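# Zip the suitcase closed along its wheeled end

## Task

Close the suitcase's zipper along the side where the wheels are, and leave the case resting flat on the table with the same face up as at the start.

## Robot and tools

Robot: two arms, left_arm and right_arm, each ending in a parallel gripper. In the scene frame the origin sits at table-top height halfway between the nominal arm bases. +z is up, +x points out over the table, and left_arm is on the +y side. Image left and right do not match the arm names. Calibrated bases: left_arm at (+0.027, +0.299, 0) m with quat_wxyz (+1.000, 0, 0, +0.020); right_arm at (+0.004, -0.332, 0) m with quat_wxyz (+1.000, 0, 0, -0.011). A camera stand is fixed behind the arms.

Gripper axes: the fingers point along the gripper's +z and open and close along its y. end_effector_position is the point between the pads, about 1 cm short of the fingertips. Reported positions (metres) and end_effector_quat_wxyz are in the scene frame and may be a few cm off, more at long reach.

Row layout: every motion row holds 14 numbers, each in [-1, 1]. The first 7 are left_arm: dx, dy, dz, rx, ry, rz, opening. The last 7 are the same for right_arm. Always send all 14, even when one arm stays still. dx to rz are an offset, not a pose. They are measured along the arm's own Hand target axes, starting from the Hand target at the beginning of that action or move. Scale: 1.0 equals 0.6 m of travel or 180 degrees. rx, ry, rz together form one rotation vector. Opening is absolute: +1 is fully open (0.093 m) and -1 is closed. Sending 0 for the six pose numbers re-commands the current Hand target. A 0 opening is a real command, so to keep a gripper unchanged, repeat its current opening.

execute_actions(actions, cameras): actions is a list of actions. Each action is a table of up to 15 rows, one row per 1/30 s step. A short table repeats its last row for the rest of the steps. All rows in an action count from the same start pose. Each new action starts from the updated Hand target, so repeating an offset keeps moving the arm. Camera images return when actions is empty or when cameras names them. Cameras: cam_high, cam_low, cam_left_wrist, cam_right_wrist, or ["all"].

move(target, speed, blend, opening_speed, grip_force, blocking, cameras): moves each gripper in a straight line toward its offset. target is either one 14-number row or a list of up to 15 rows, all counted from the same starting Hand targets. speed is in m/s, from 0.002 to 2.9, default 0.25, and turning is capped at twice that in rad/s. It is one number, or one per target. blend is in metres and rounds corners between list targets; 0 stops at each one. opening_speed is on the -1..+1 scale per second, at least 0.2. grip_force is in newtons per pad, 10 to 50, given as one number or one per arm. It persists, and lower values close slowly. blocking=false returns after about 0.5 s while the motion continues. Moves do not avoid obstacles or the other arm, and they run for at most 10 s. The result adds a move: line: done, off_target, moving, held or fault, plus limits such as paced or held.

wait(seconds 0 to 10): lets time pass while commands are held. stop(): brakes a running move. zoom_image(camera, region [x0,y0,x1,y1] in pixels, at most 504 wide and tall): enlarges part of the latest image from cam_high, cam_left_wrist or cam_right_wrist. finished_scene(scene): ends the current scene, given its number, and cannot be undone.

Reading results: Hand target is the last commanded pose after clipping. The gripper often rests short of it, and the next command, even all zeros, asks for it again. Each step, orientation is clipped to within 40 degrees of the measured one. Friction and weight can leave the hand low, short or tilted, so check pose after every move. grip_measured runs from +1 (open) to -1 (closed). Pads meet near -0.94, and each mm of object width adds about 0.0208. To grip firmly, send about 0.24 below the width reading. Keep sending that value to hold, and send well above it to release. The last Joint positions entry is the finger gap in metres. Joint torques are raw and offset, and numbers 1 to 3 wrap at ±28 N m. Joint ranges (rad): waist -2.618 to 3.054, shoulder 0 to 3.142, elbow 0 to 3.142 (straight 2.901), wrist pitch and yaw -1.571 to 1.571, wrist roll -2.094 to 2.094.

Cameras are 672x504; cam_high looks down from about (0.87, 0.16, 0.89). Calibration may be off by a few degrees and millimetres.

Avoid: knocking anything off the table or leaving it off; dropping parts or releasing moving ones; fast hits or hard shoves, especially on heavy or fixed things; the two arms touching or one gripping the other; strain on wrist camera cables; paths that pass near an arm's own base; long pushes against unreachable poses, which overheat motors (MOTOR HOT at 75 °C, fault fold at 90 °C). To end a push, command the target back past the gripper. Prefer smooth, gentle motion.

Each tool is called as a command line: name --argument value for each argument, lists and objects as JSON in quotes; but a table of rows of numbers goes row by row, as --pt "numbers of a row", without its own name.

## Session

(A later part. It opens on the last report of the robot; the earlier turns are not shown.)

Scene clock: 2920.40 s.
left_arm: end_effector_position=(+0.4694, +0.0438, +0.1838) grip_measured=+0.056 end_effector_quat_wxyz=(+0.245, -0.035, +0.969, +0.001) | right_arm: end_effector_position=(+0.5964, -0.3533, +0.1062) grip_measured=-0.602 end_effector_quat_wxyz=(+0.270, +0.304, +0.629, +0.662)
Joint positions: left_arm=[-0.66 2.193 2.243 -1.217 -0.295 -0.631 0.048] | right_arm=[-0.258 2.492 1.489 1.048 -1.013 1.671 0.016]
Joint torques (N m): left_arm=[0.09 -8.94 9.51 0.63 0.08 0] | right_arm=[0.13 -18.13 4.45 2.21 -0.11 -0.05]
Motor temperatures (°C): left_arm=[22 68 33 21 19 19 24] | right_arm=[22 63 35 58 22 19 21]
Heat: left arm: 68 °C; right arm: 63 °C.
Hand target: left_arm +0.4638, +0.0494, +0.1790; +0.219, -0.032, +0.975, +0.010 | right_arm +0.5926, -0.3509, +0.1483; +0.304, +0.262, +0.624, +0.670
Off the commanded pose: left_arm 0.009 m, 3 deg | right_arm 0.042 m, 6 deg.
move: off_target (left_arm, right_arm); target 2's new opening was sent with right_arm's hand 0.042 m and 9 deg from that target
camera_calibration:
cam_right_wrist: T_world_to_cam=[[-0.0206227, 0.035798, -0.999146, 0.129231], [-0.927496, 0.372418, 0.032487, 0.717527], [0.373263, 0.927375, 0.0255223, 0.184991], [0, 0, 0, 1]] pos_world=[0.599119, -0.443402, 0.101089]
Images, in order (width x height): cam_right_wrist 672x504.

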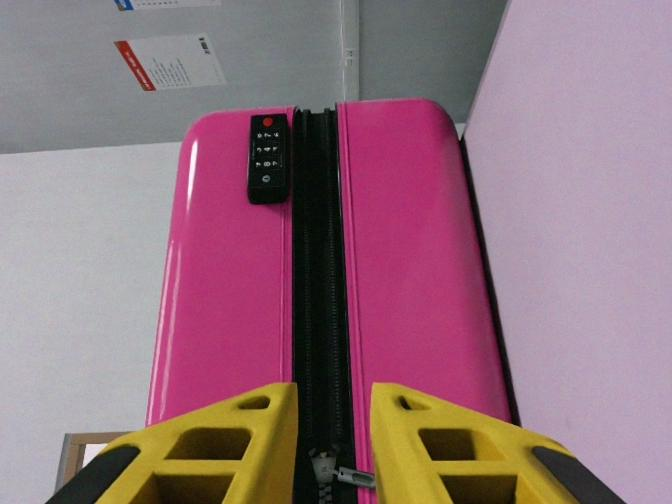

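move --pt "0 0 0 0 0 0 -0.25 0 0 -0.1 0 0 0 -0.6" --pt "0 0 0 0 0 0 0.6 0 0 -0.1 0 0 0 -0.6" --pt "0 0 -0.2 0 0 0 0.6 0.15 0 -0.2 0 0 0 -0.6" --speed 0.15 --opening_speed 1 --cameras '["all"]'

Scene clock: 2931.30 s.
left_arm: end_effector_position=(+0.4268, +0.0325, +0.2765) grip_measured=+0.598 end_effector_quat_wxyz=(+0.272, -0.020, +0.961, -0.037) | right_arm: end_effector_position=(+0.4472, -0.3647, +0.1068) grip_measured=-0.602 end_effector_quat_wxyz=(+0.260, +0.308, +0.625, +0.668)
Joint positions: left_arm=[-0.729 2.17 2.585 -1.505 -0.29 -0.659 0.074] | right_arm=[-0.409 2.197 0.806 1.462 -1.171 1.723 0.016]
Joint torques (N m): left_arm=[-0.94 -11.89 6.75 0.77 -0.25 -0.13] | right_arm=[-0.68 -12.56 3.17 2.43 -0.07 -0.03]
Motor temperatures (°C): left_arm=[21 65 34 21 19 19 24] | right_arm=[21 68 34 58 20 19 20]
Heat: left arm: 65 °C; right arm: 68 °C.
Hand target: left_arm +0.4126, +0.0453, +0.2872; +0.219, -0.031, +0.975, +0.010 | right_arm +0.4439, -0.3661, +0.1356; +0.304, +0.262, +0.624, +0.670
Off the commanded pose: left_arm 0.022 m, 8 deg | right_arm 0.029 m, 7 deg.
joint sent to its limit (left arm) — joint 4 (wrist pitch), lower limit. The joint targets are off in orientation, not in position.
move: off_target (left_arm, right_arm); target 2's new opening was sent with left_arm's hand 0.009 m and 3 deg from that target
camera_calibration:
cam_left_wrist: T_world_to_cam=[[0.00902044, -0.997635, 0.0681437, 0.0108845], [-0.993746, -0.0165284, -0.110432, 0.493948], [0.111297, -0.0667214, -0.991545, 0.316364], [0, 0, 0, 1]] pos_world=[0.45555, 0.0401312, 0.367495]
cam_right_wrist: T_world_to_cam=[[-0.0347803, 0.0562358, -0.997812, 0.140855], [-0.929836, 0.364146, 0.0529339, 0.579299], [0.366326, 0.929643, 0.039625, 0.253766], [0, 0, 0, 1]] pos_world=[0.450591, -0.454782, 0.0998264]

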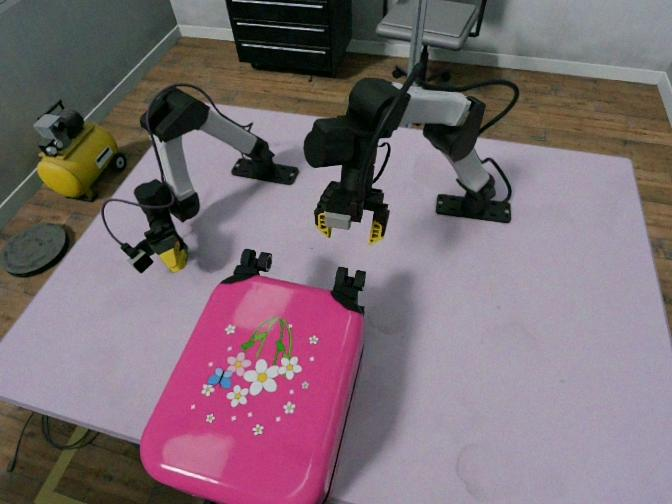

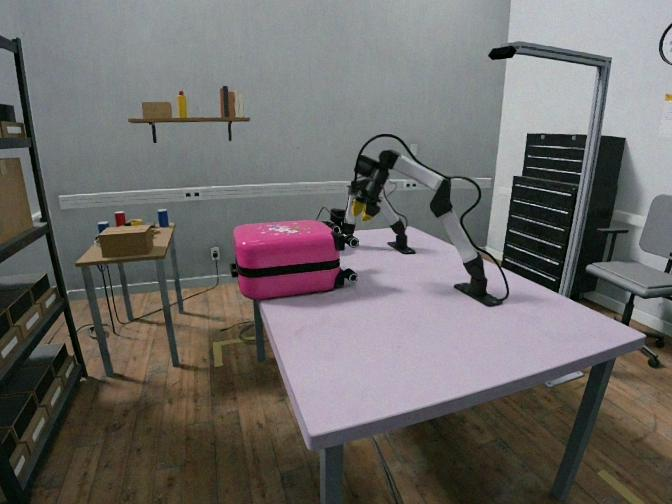

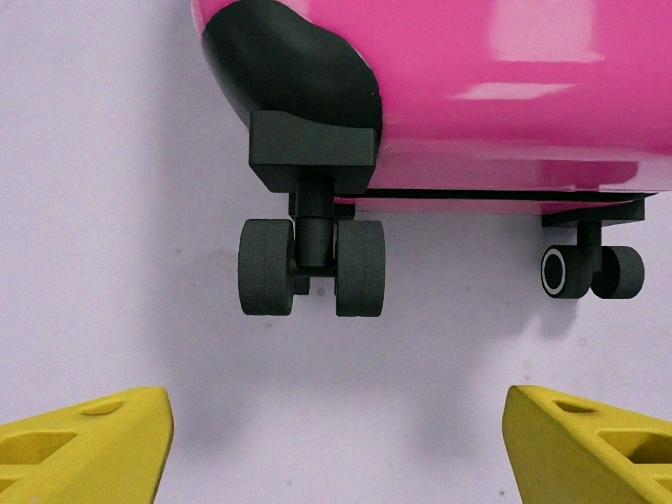

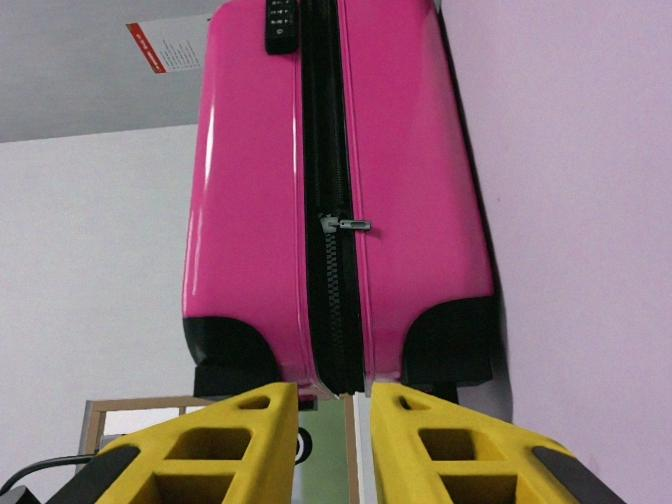

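finished_scene --scene 1

The scene is finished: the task was done.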